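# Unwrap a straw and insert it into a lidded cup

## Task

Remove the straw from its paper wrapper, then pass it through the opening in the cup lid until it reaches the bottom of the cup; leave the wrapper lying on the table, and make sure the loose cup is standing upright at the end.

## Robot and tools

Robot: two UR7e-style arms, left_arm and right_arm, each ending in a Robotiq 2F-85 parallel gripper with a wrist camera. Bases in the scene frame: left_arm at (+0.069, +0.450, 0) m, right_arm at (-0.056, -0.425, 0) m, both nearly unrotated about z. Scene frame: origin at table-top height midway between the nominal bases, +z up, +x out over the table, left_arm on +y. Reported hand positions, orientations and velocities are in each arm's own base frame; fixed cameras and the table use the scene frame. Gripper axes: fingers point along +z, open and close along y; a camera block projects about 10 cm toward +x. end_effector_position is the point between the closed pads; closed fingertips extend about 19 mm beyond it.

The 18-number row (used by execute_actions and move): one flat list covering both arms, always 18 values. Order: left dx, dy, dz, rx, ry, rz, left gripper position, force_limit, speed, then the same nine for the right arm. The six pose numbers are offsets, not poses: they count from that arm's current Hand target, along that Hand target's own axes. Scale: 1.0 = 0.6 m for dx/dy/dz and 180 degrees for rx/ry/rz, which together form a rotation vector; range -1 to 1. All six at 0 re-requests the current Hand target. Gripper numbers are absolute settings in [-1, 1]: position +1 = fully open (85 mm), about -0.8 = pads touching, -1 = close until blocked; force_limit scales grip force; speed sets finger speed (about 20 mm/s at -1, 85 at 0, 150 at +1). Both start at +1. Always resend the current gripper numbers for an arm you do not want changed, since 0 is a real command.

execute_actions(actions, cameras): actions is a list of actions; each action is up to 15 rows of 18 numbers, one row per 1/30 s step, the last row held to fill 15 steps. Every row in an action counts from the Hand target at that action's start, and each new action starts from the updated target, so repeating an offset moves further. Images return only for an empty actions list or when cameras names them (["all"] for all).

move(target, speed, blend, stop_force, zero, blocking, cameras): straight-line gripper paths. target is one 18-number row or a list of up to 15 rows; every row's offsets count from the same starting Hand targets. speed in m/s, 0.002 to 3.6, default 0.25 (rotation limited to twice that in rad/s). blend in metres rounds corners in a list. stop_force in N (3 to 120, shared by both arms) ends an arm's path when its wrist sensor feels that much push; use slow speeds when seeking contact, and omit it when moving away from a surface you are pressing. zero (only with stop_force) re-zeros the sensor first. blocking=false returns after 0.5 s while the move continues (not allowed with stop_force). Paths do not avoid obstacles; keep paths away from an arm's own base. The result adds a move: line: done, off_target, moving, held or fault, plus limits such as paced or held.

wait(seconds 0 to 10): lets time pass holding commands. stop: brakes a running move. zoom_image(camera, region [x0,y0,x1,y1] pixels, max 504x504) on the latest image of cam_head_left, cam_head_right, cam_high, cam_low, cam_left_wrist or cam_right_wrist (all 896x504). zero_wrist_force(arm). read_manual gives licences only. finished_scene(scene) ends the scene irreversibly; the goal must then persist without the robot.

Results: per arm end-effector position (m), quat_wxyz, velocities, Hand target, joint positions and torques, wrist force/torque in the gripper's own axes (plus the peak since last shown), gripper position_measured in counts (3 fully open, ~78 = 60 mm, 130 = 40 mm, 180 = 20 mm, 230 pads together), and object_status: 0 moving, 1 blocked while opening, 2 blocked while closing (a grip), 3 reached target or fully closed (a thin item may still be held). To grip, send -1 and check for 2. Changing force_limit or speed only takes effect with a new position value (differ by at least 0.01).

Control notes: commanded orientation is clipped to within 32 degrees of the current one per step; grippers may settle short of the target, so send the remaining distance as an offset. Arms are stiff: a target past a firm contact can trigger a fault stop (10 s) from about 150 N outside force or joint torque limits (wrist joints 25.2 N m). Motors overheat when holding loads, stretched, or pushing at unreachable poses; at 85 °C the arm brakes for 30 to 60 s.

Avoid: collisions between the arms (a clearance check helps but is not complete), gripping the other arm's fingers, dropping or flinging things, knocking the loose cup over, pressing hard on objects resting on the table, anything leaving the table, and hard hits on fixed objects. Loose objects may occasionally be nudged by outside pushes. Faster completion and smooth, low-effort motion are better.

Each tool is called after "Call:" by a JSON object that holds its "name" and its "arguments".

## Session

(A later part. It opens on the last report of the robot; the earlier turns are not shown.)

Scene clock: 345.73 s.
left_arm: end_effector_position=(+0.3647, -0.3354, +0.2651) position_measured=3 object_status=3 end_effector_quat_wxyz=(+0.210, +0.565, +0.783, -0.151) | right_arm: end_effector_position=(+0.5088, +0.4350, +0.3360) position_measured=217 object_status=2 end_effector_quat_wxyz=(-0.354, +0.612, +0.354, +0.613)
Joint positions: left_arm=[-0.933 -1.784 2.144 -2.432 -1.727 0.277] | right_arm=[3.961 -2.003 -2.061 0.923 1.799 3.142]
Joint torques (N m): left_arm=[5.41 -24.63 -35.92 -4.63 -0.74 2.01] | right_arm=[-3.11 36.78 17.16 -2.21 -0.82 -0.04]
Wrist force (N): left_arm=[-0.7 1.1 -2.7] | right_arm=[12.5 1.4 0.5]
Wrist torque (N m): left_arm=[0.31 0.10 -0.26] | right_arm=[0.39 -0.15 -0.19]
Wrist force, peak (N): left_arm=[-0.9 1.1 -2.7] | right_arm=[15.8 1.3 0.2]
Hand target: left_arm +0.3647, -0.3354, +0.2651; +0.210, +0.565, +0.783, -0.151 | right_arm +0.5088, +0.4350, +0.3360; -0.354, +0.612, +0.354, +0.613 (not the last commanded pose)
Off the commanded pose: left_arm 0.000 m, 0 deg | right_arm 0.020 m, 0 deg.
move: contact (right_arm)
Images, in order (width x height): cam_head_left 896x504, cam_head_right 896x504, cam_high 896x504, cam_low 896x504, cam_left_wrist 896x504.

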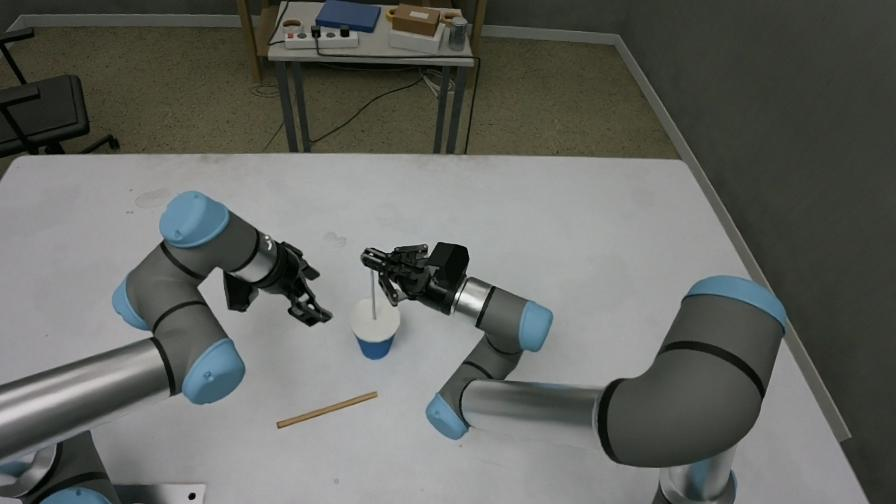

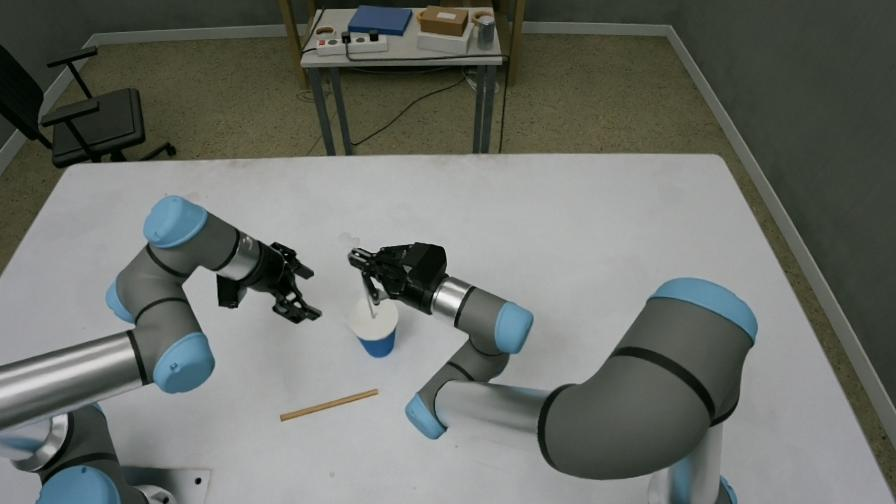

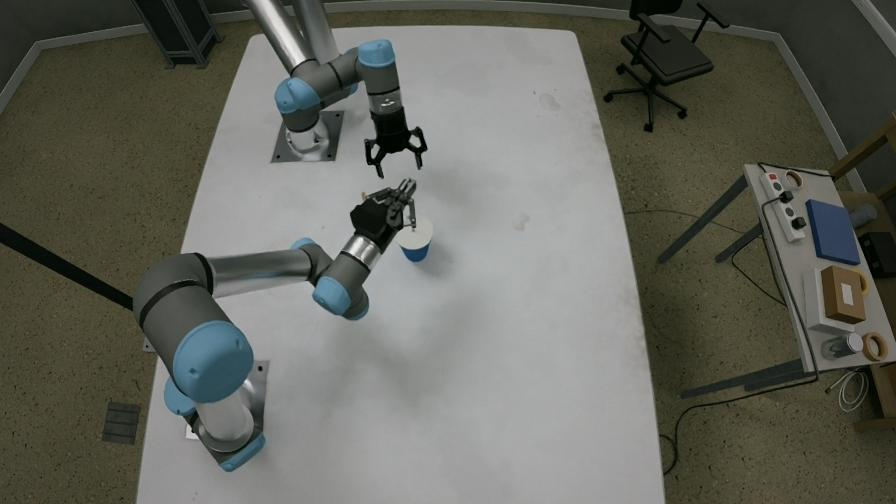

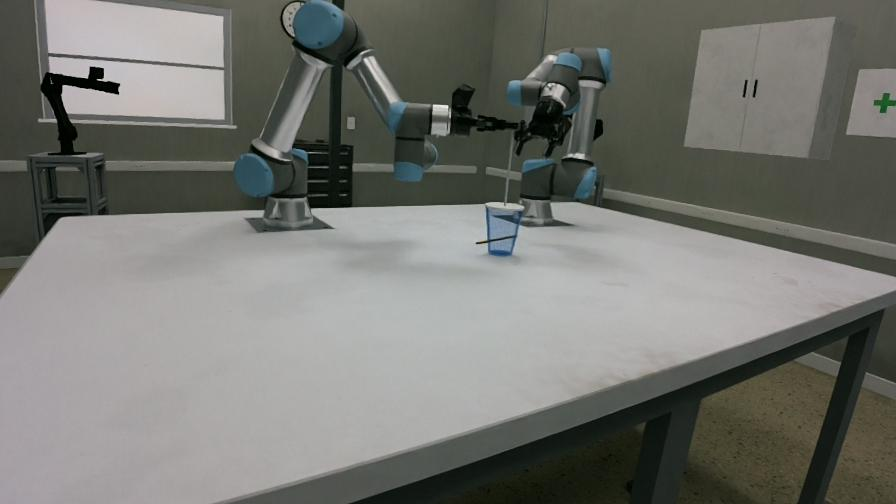

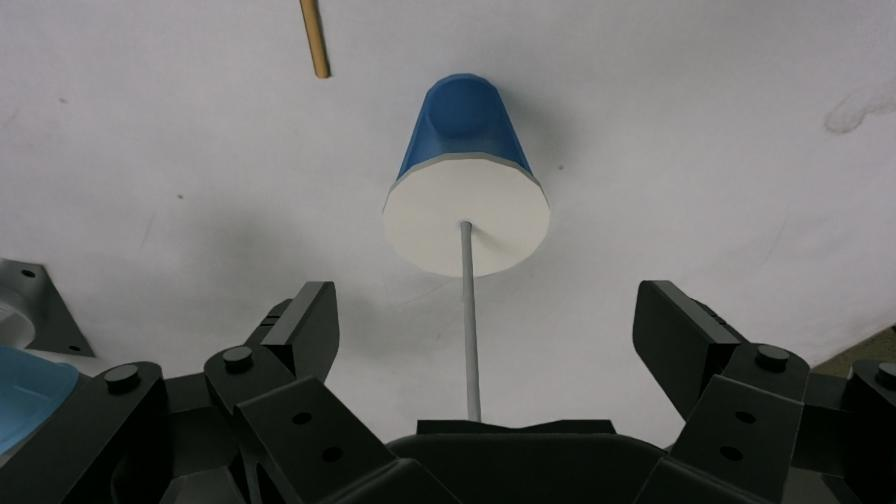

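Call:
{"name": "move", "arguments": {"target": [0,0,0,0,0,0,1,-0.8,0,-0.03,0,0,0,0,0,-1,-0.3,-0.9], "speed": 0.008, "stop_force": 20, "zero": false, "cameras": ["cam_left_wrist","cam_low","cam_high","cam_head_left","cam_head_right"]}}

Call:
{"name": "zoom_image", "arguments": {"camera": "cam_left_wrist", "region": [410, 190, 510, 330]}}

Call:
{"name": "zoom_image", "arguments": {"camera": "cam_low", "region": [470, 160, 540, 270]}}

Call:
{"name": "zoom_image", "arguments": {"camera": "cam_head_left", "region": [345, 285, 405, 345]}}

Call:
{"name": "zoom_image", "arguments": {"camera": "cam_head_right", "region": [345, 285, 405, 345]}}

Call:
{"name": "zoom_image", "arguments": {"camera": "cam_high", "region": [390, 205, 440, 255]}}

Scene clock: 361.17 s.
left_arm: end_effector_position=(+0.3647, -0.3354, +0.2651) position_measured=3 object_status=3 end_effector_quat_wxyz=(+0.210, +0.565, +0.783, -0.151) | right_arm: end_effector_position=(+0.5088, +0.4350, +0.3179) position_measured=217 object_status=2 end_effector_quat_wxyz=(-0.354, +0.612, +0.354, +0.613)
Joint positions: left_arm=[-0.933 -1.784 2.144 -2.432 -1.727 0.277] | right_arm=[3.961 -2.042 -2.068 0.97 1.799 3.142]
Joint torques (N m): left_arm=[5.34 -24.44 -36.26 -4.41 -0.73 1.91] | right_arm=[-2 41.79 11.69 -0.15 -0.89 -0.5]
Wrist force (N): left_arm=[-0.7 0.9 -2.7] | right_arm=[3.5 1.1 -0.2]
Wrist torque (N m): left_arm=[0.29 0.09 -0.26] | right_arm=[0.32 -0.10 -0.26]
Wrist force, peak (N): left_arm=[-0.9 1.1 -2.9] | right_arm=[15.0 1.5 -0.1]
Hand target: left_arm +0.3647, -0.3354, +0.2651; +0.210, +0.565, +0.783, -0.151 | right_arm +0.5088, +0.4350, +0.3180; -0.354, +0.612, +0.354, +0.613
Off the commanded pose: left_arm 0.000 m, 0 deg | right_arm 0.000 m, 0 deg.
move: done
Images, in order (width x height): cam_head_left 896x504, cam_head_right 896x504, cam_high 896x504, cam_low 896x504, cam_left_wrist 896x504.

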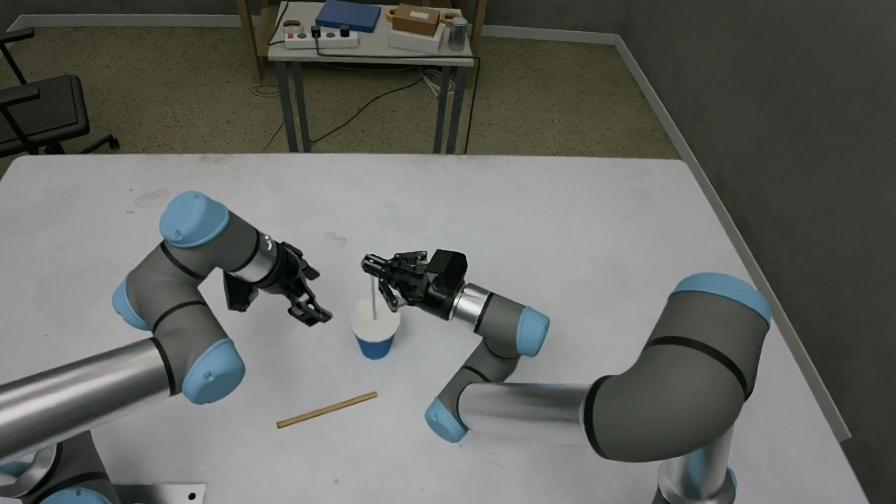

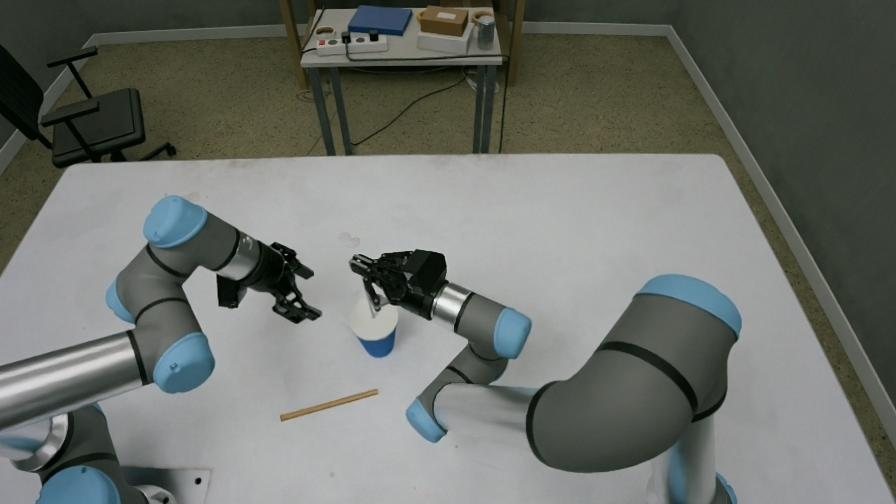

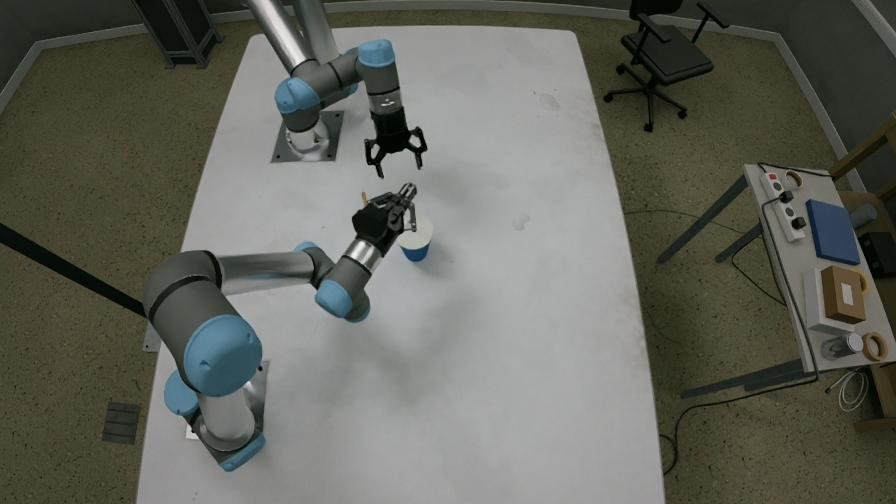

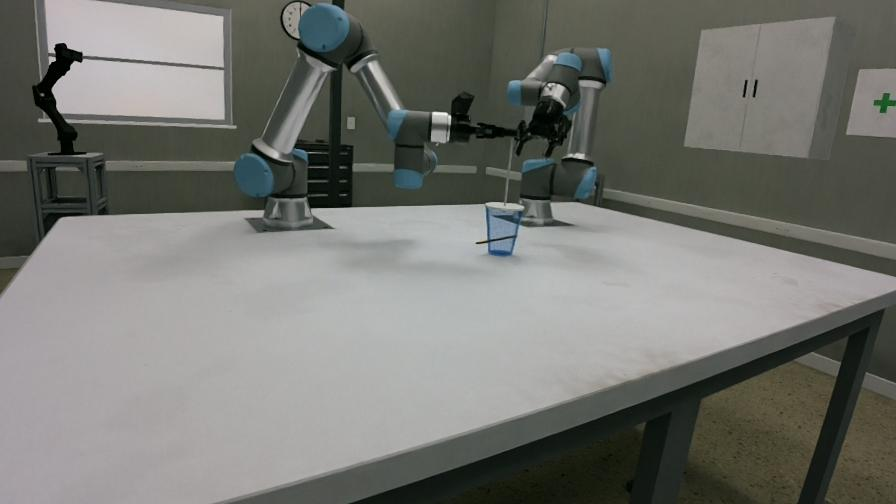

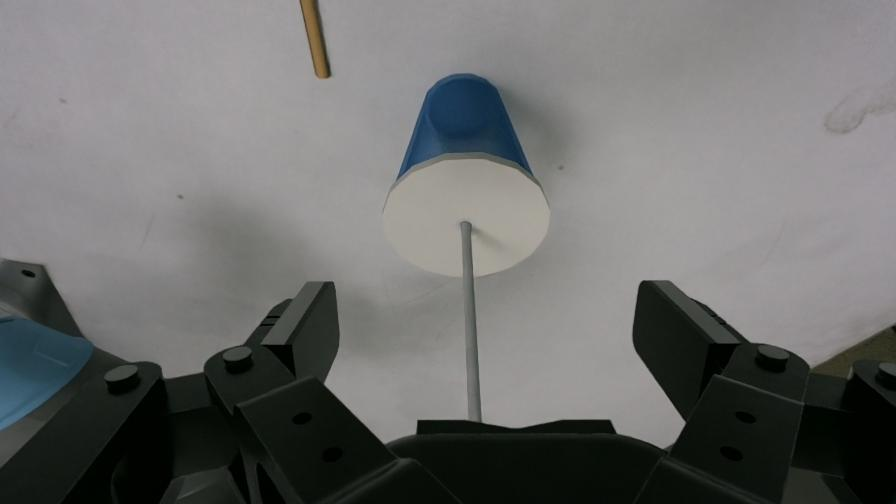

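Scaled by 3.600 from the camera's 896x504 image, which has a finer 1280x720 frame.

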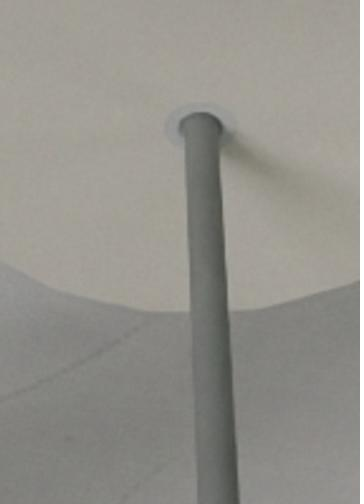

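Scaled by 4.582 from the camera's 896x504 image, which has a finer 1280x720 frame.

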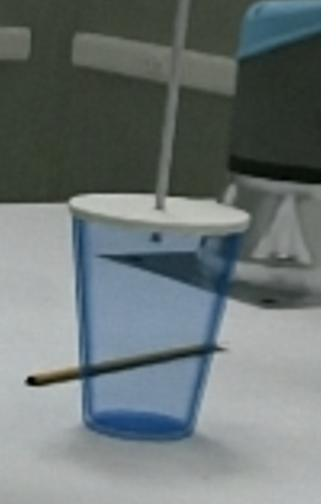

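Scaled by 8.400 from the camera's 896x504 image, which has a finer 1280x720 frame.

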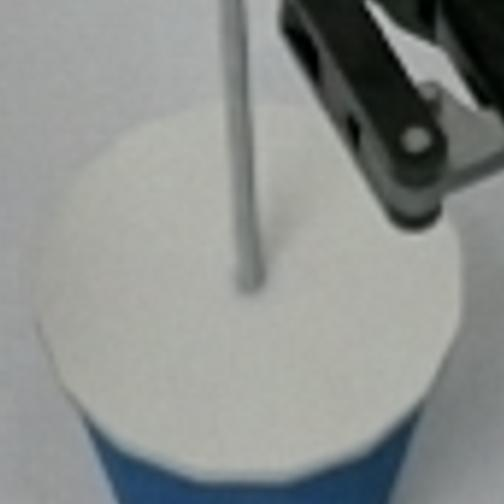

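Scaled by 8.400 from the camera's 896x504 image, which has a finer 1280x720 frame.

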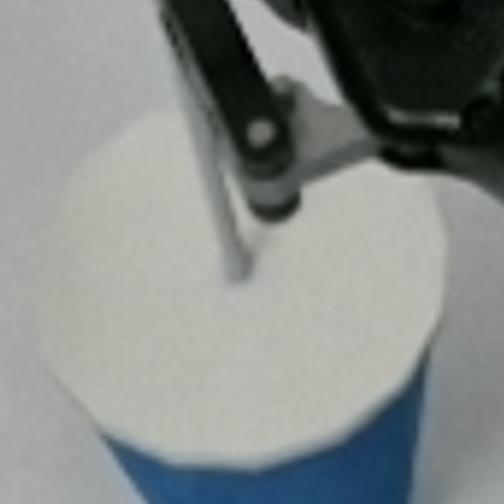

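Scaled by 10.080 from the camera's 896x504 image, which has a finer 1280x720 frame.

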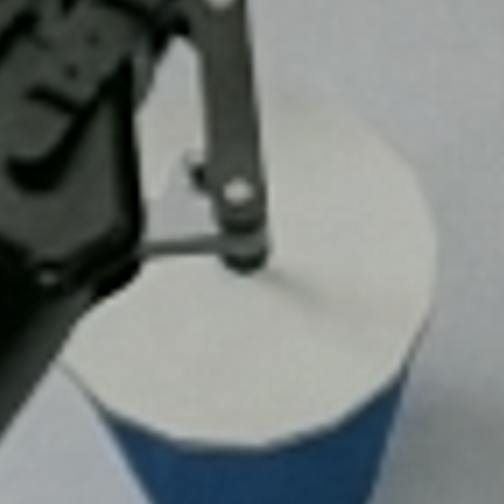

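Call:
{"name": "move", "arguments": {"target": [0,0,0,0,0,0,1,-0.8,0,-0.148,0,0,0,0,0,-1,-0.3,-0.9], "speed": 0.04, "stop_force": 22}}

Call:
{"name": "move", "arguments": {"target": [0,0,0,0,0,0,1,-0.8,0,-0.06,0,0,0,0,0,-1,-0.3,-0.9], "speed": 0.008, "stop_force": 12, "cameras": ["cam_left_wrist","cam_low"]}}

Call:
{"name": "zoom_image", "arguments": {"camera": "cam_low", "region": [470, 160, 540, 270]}}

Scene clock: 373.77 s.
left_arm: end_effector_position=(+0.3647, -0.3354, +0.2651) position_measured=3 object_status=3 end_effector_quat_wxyz=(+0.210, +0.565, +0.783, -0.151) | right_arm: end_effector_position=(+0.5089, +0.4351, +0.2292) position_measured=217 object_status=2 end_effector_quat_wxyz=(-0.354, +0.612, +0.354, +0.613)
Joint positions: left_arm=[-0.933 -1.784 2.144 -2.432 -1.727 0.277] | right_arm=[3.961 -2.252 -2.075 1.187 1.799 3.142]
Joint torques (N m): left_arm=[5.48 -24.09 -35.98 -4.07 -0.74 2.01] | right_arm=[8.19 47.99 4.14 3.79 -0.79 0.26]
Wrist force (N): left_arm=[-0.9 1.1 -2.7] | right_arm=[-1.5 0.6 0.1]
Wrist torque (N m): left_arm=[0.32 0.13 -0.26] | right_arm=[0.32 0.04 -0.17]
Wrist force, peak (N): left_arm=[-1.0 1.1 -2.8] | right_arm=[5.1 1.9 -0.8]
Hand target: left_arm +0.3647, -0.3354, +0.2651; +0.210, +0.565, +0.783, -0.151 | right_arm +0.5089, +0.4351, +0.2292; -0.354, +0.612, +0.354, +0.613
Off the commanded pose: left_arm 0.000 m, 0 deg | right_arm 0.000 m, 0 deg.
move: done

Scene clock: 376.93 s.
left_arm: end_effector_position=(+0.3647, -0.3354, +0.2651) position_measured=3 object_status=3 end_effector_quat_wxyz=(+0.210, +0.565, +0.783, -0.151) | right_arm: end_effector_position=(+0.5089, +0.4352, +0.2113) position_measured=217 object_status=2 end_effector_quat_wxyz=(-0.354, +0.612, +0.354, +0.613)
Joint positions: left_arm=[-0.933 -1.784 2.144 -2.432 -1.727 0.277] | right_arm=[3.961 -2.297 -2.069 1.227 1.799 3.142]
Joint torques (N m): left_arm=[5.45 -24.23 -36.2 -3.85 -0.69 1.98] | right_arm=[8.65 43.53 -0.88 0.51 -0.88 0.56]
Wrist force (N): left_arm=[-0.6 1.1 -2.5] | right_arm=[7.9 1.3 -0.6]
Wrist torque (N m): left_arm=[0.32 0.09 -0.26] | right_arm=[0.40 -0.09 -0.23]
Wrist force, peak (N): left_arm=[-0.9 1.2 -2.8] | right_arm=[14.7 1.1 -0.4]
Hand target: left_arm +0.3647, -0.3354, +0.2651; +0.210, +0.565, +0.783, -0.151 | right_arm +0.5089, +0.4352, +0.2113; -0.354, +0.612, +0.354, +0.613 (not the last commanded pose)
Off the commanded pose: left_arm 0.000 m, 0 deg | right_arm 0.018 m, 0 deg.
move: contact (right_arm)
Images, in order (width x height): cam_low 896x504, cam_left_wrist 896x504.

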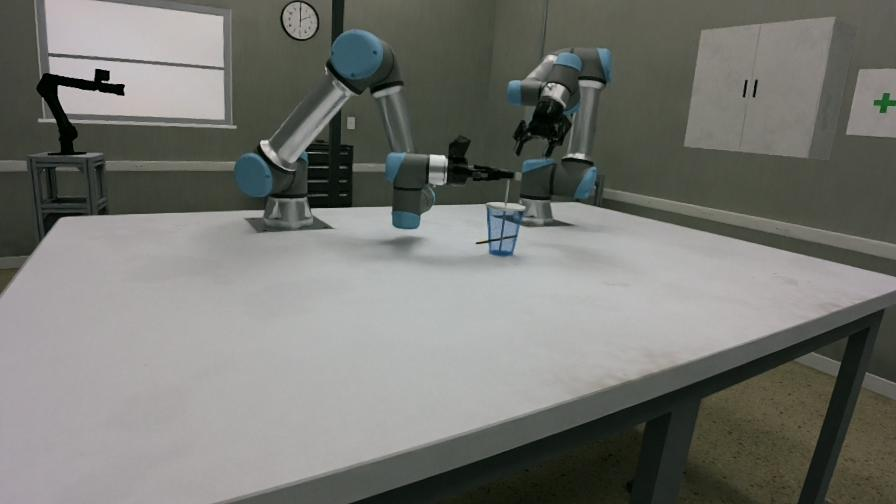

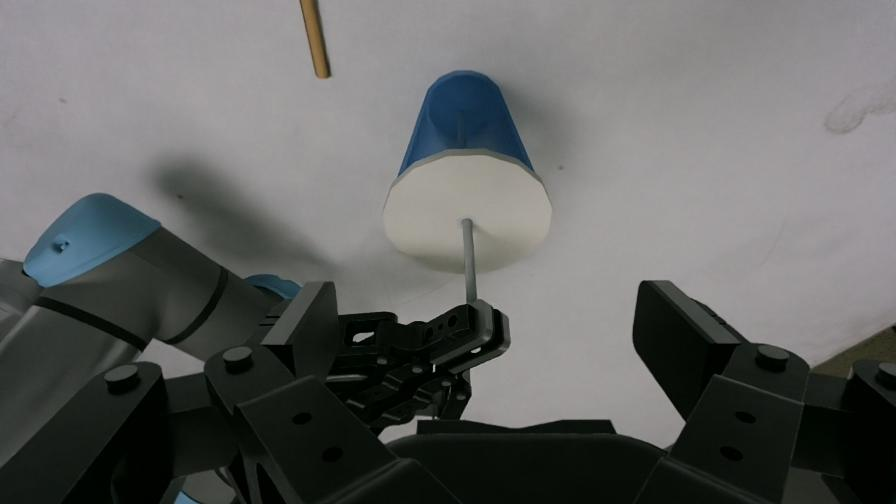

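Scaled by 4.582 from the camera's 896x504 image, which has a finer 1280x720 frame.

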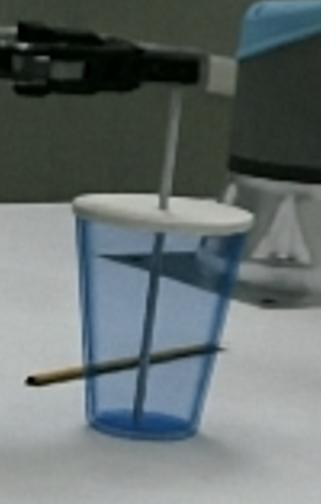

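Call:
{"name": "move", "arguments": {"target": [[0,0,0,0,0,0,1,-0.8,0,0,0,0,0,0,0,-0.1,-0.3,-0.7],[0,0,0,0,0,0,1,-0.8,0,0,0,-0.2,0,0,0,-0.1,-0.3,-0.7]], "speed": 0.12, "cameras": ["cam_left_wrist","cam_low","cam_right_wrist"]}}

Call:
{"name": "zoom_image", "arguments": {"camera": "cam_low", "region": [470, 160, 540, 270]}}

Scene clock: 390.50 s.
left_arm: end_effector_position=(+0.3647, -0.3354, +0.2651) position_measured=3 object_status=3 end_effector_quat_wxyz=(+0.210, +0.565, +0.783, -0.151) | right_arm: end_effector_position=(+0.4491, +0.3311, +0.2112) position_measured=141 object_status=3 end_effector_quat_wxyz=(-0.354, +0.612, +0.354, +0.613)
Joint positions: left_arm=[-0.933 -1.784 2.144 -2.432 -1.727 0.277] | right_arm=[3.872 -2.225 -2.352 1.437 1.889 3.142]
Joint torques (N m): left_arm=[5.87 -23.56 -35.99 -3.59 -0.68 1.92] | right_arm=[12.42 21.18 1.48 1.76 -0.74 1.18]
Wrist force (N): left_arm=[-0.8 1.0 -2.7] | right_arm=[-0.1 1.0 0.0]
Wrist torque (N m): left_arm=[0.30 0.12 -0.26] | right_arm=[0.33 0.03 -0.14]
Wrist force, peak (N): left_arm=[-0.9 1.0 -2.9] | right_arm=[8.2 1.1 -1.2]
Hand target: left_arm +0.3647, -0.3354, +0.2651; +0.210, +0.565, +0.783, -0.151 | right_arm +0.4490, +0.3312, +0.2111; -0.354, +0.612, +0.354, +0.613
Off the commanded pose: left_arm 0.000 m, 0 deg | right_arm 0.000 m, 0 deg.
move: done
Images, in order (width x height): cam_low 896x504, cam_left_wrist 896x504, cam_right_wrist 896x504.

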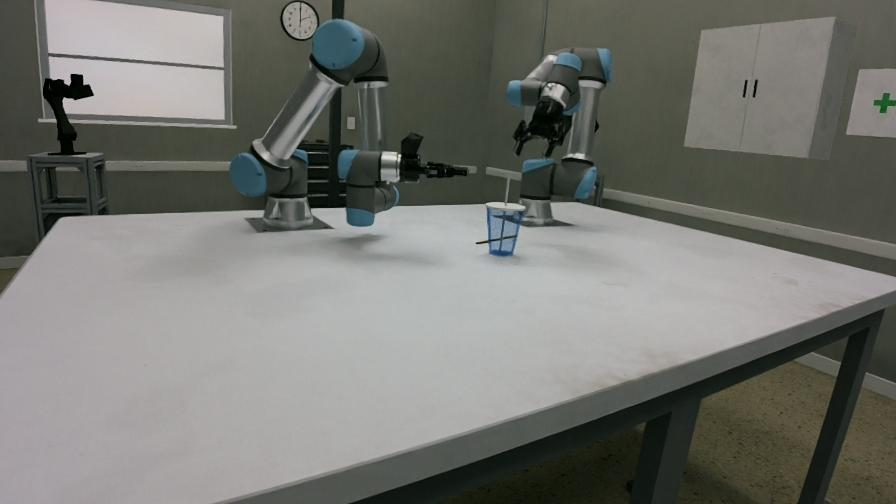

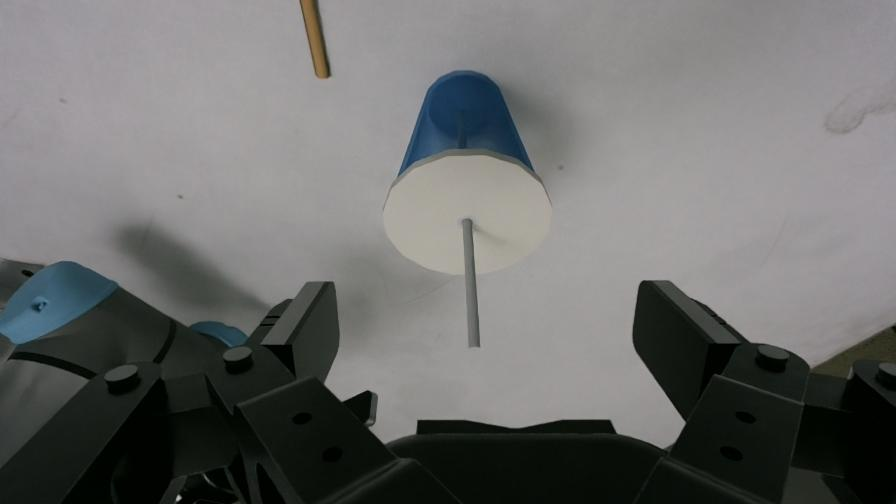

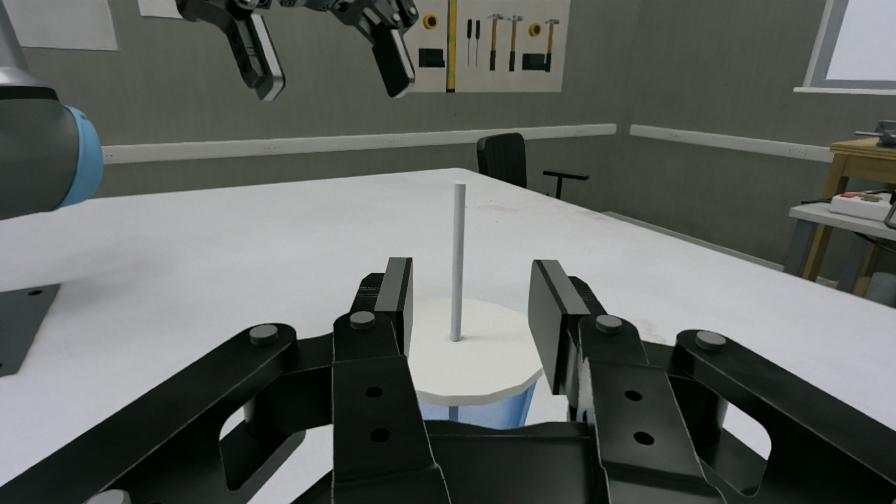

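Scaled by 4.582 from the camera's 896x504 image, which has a finer 1280x720 frame.

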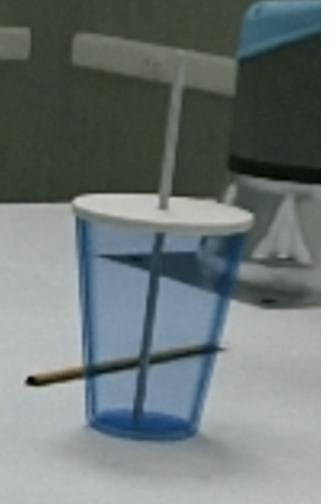

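Call:
{"name": "finished_scene", "arguments": {"scene": 2}}

The scene is finished: the task was done.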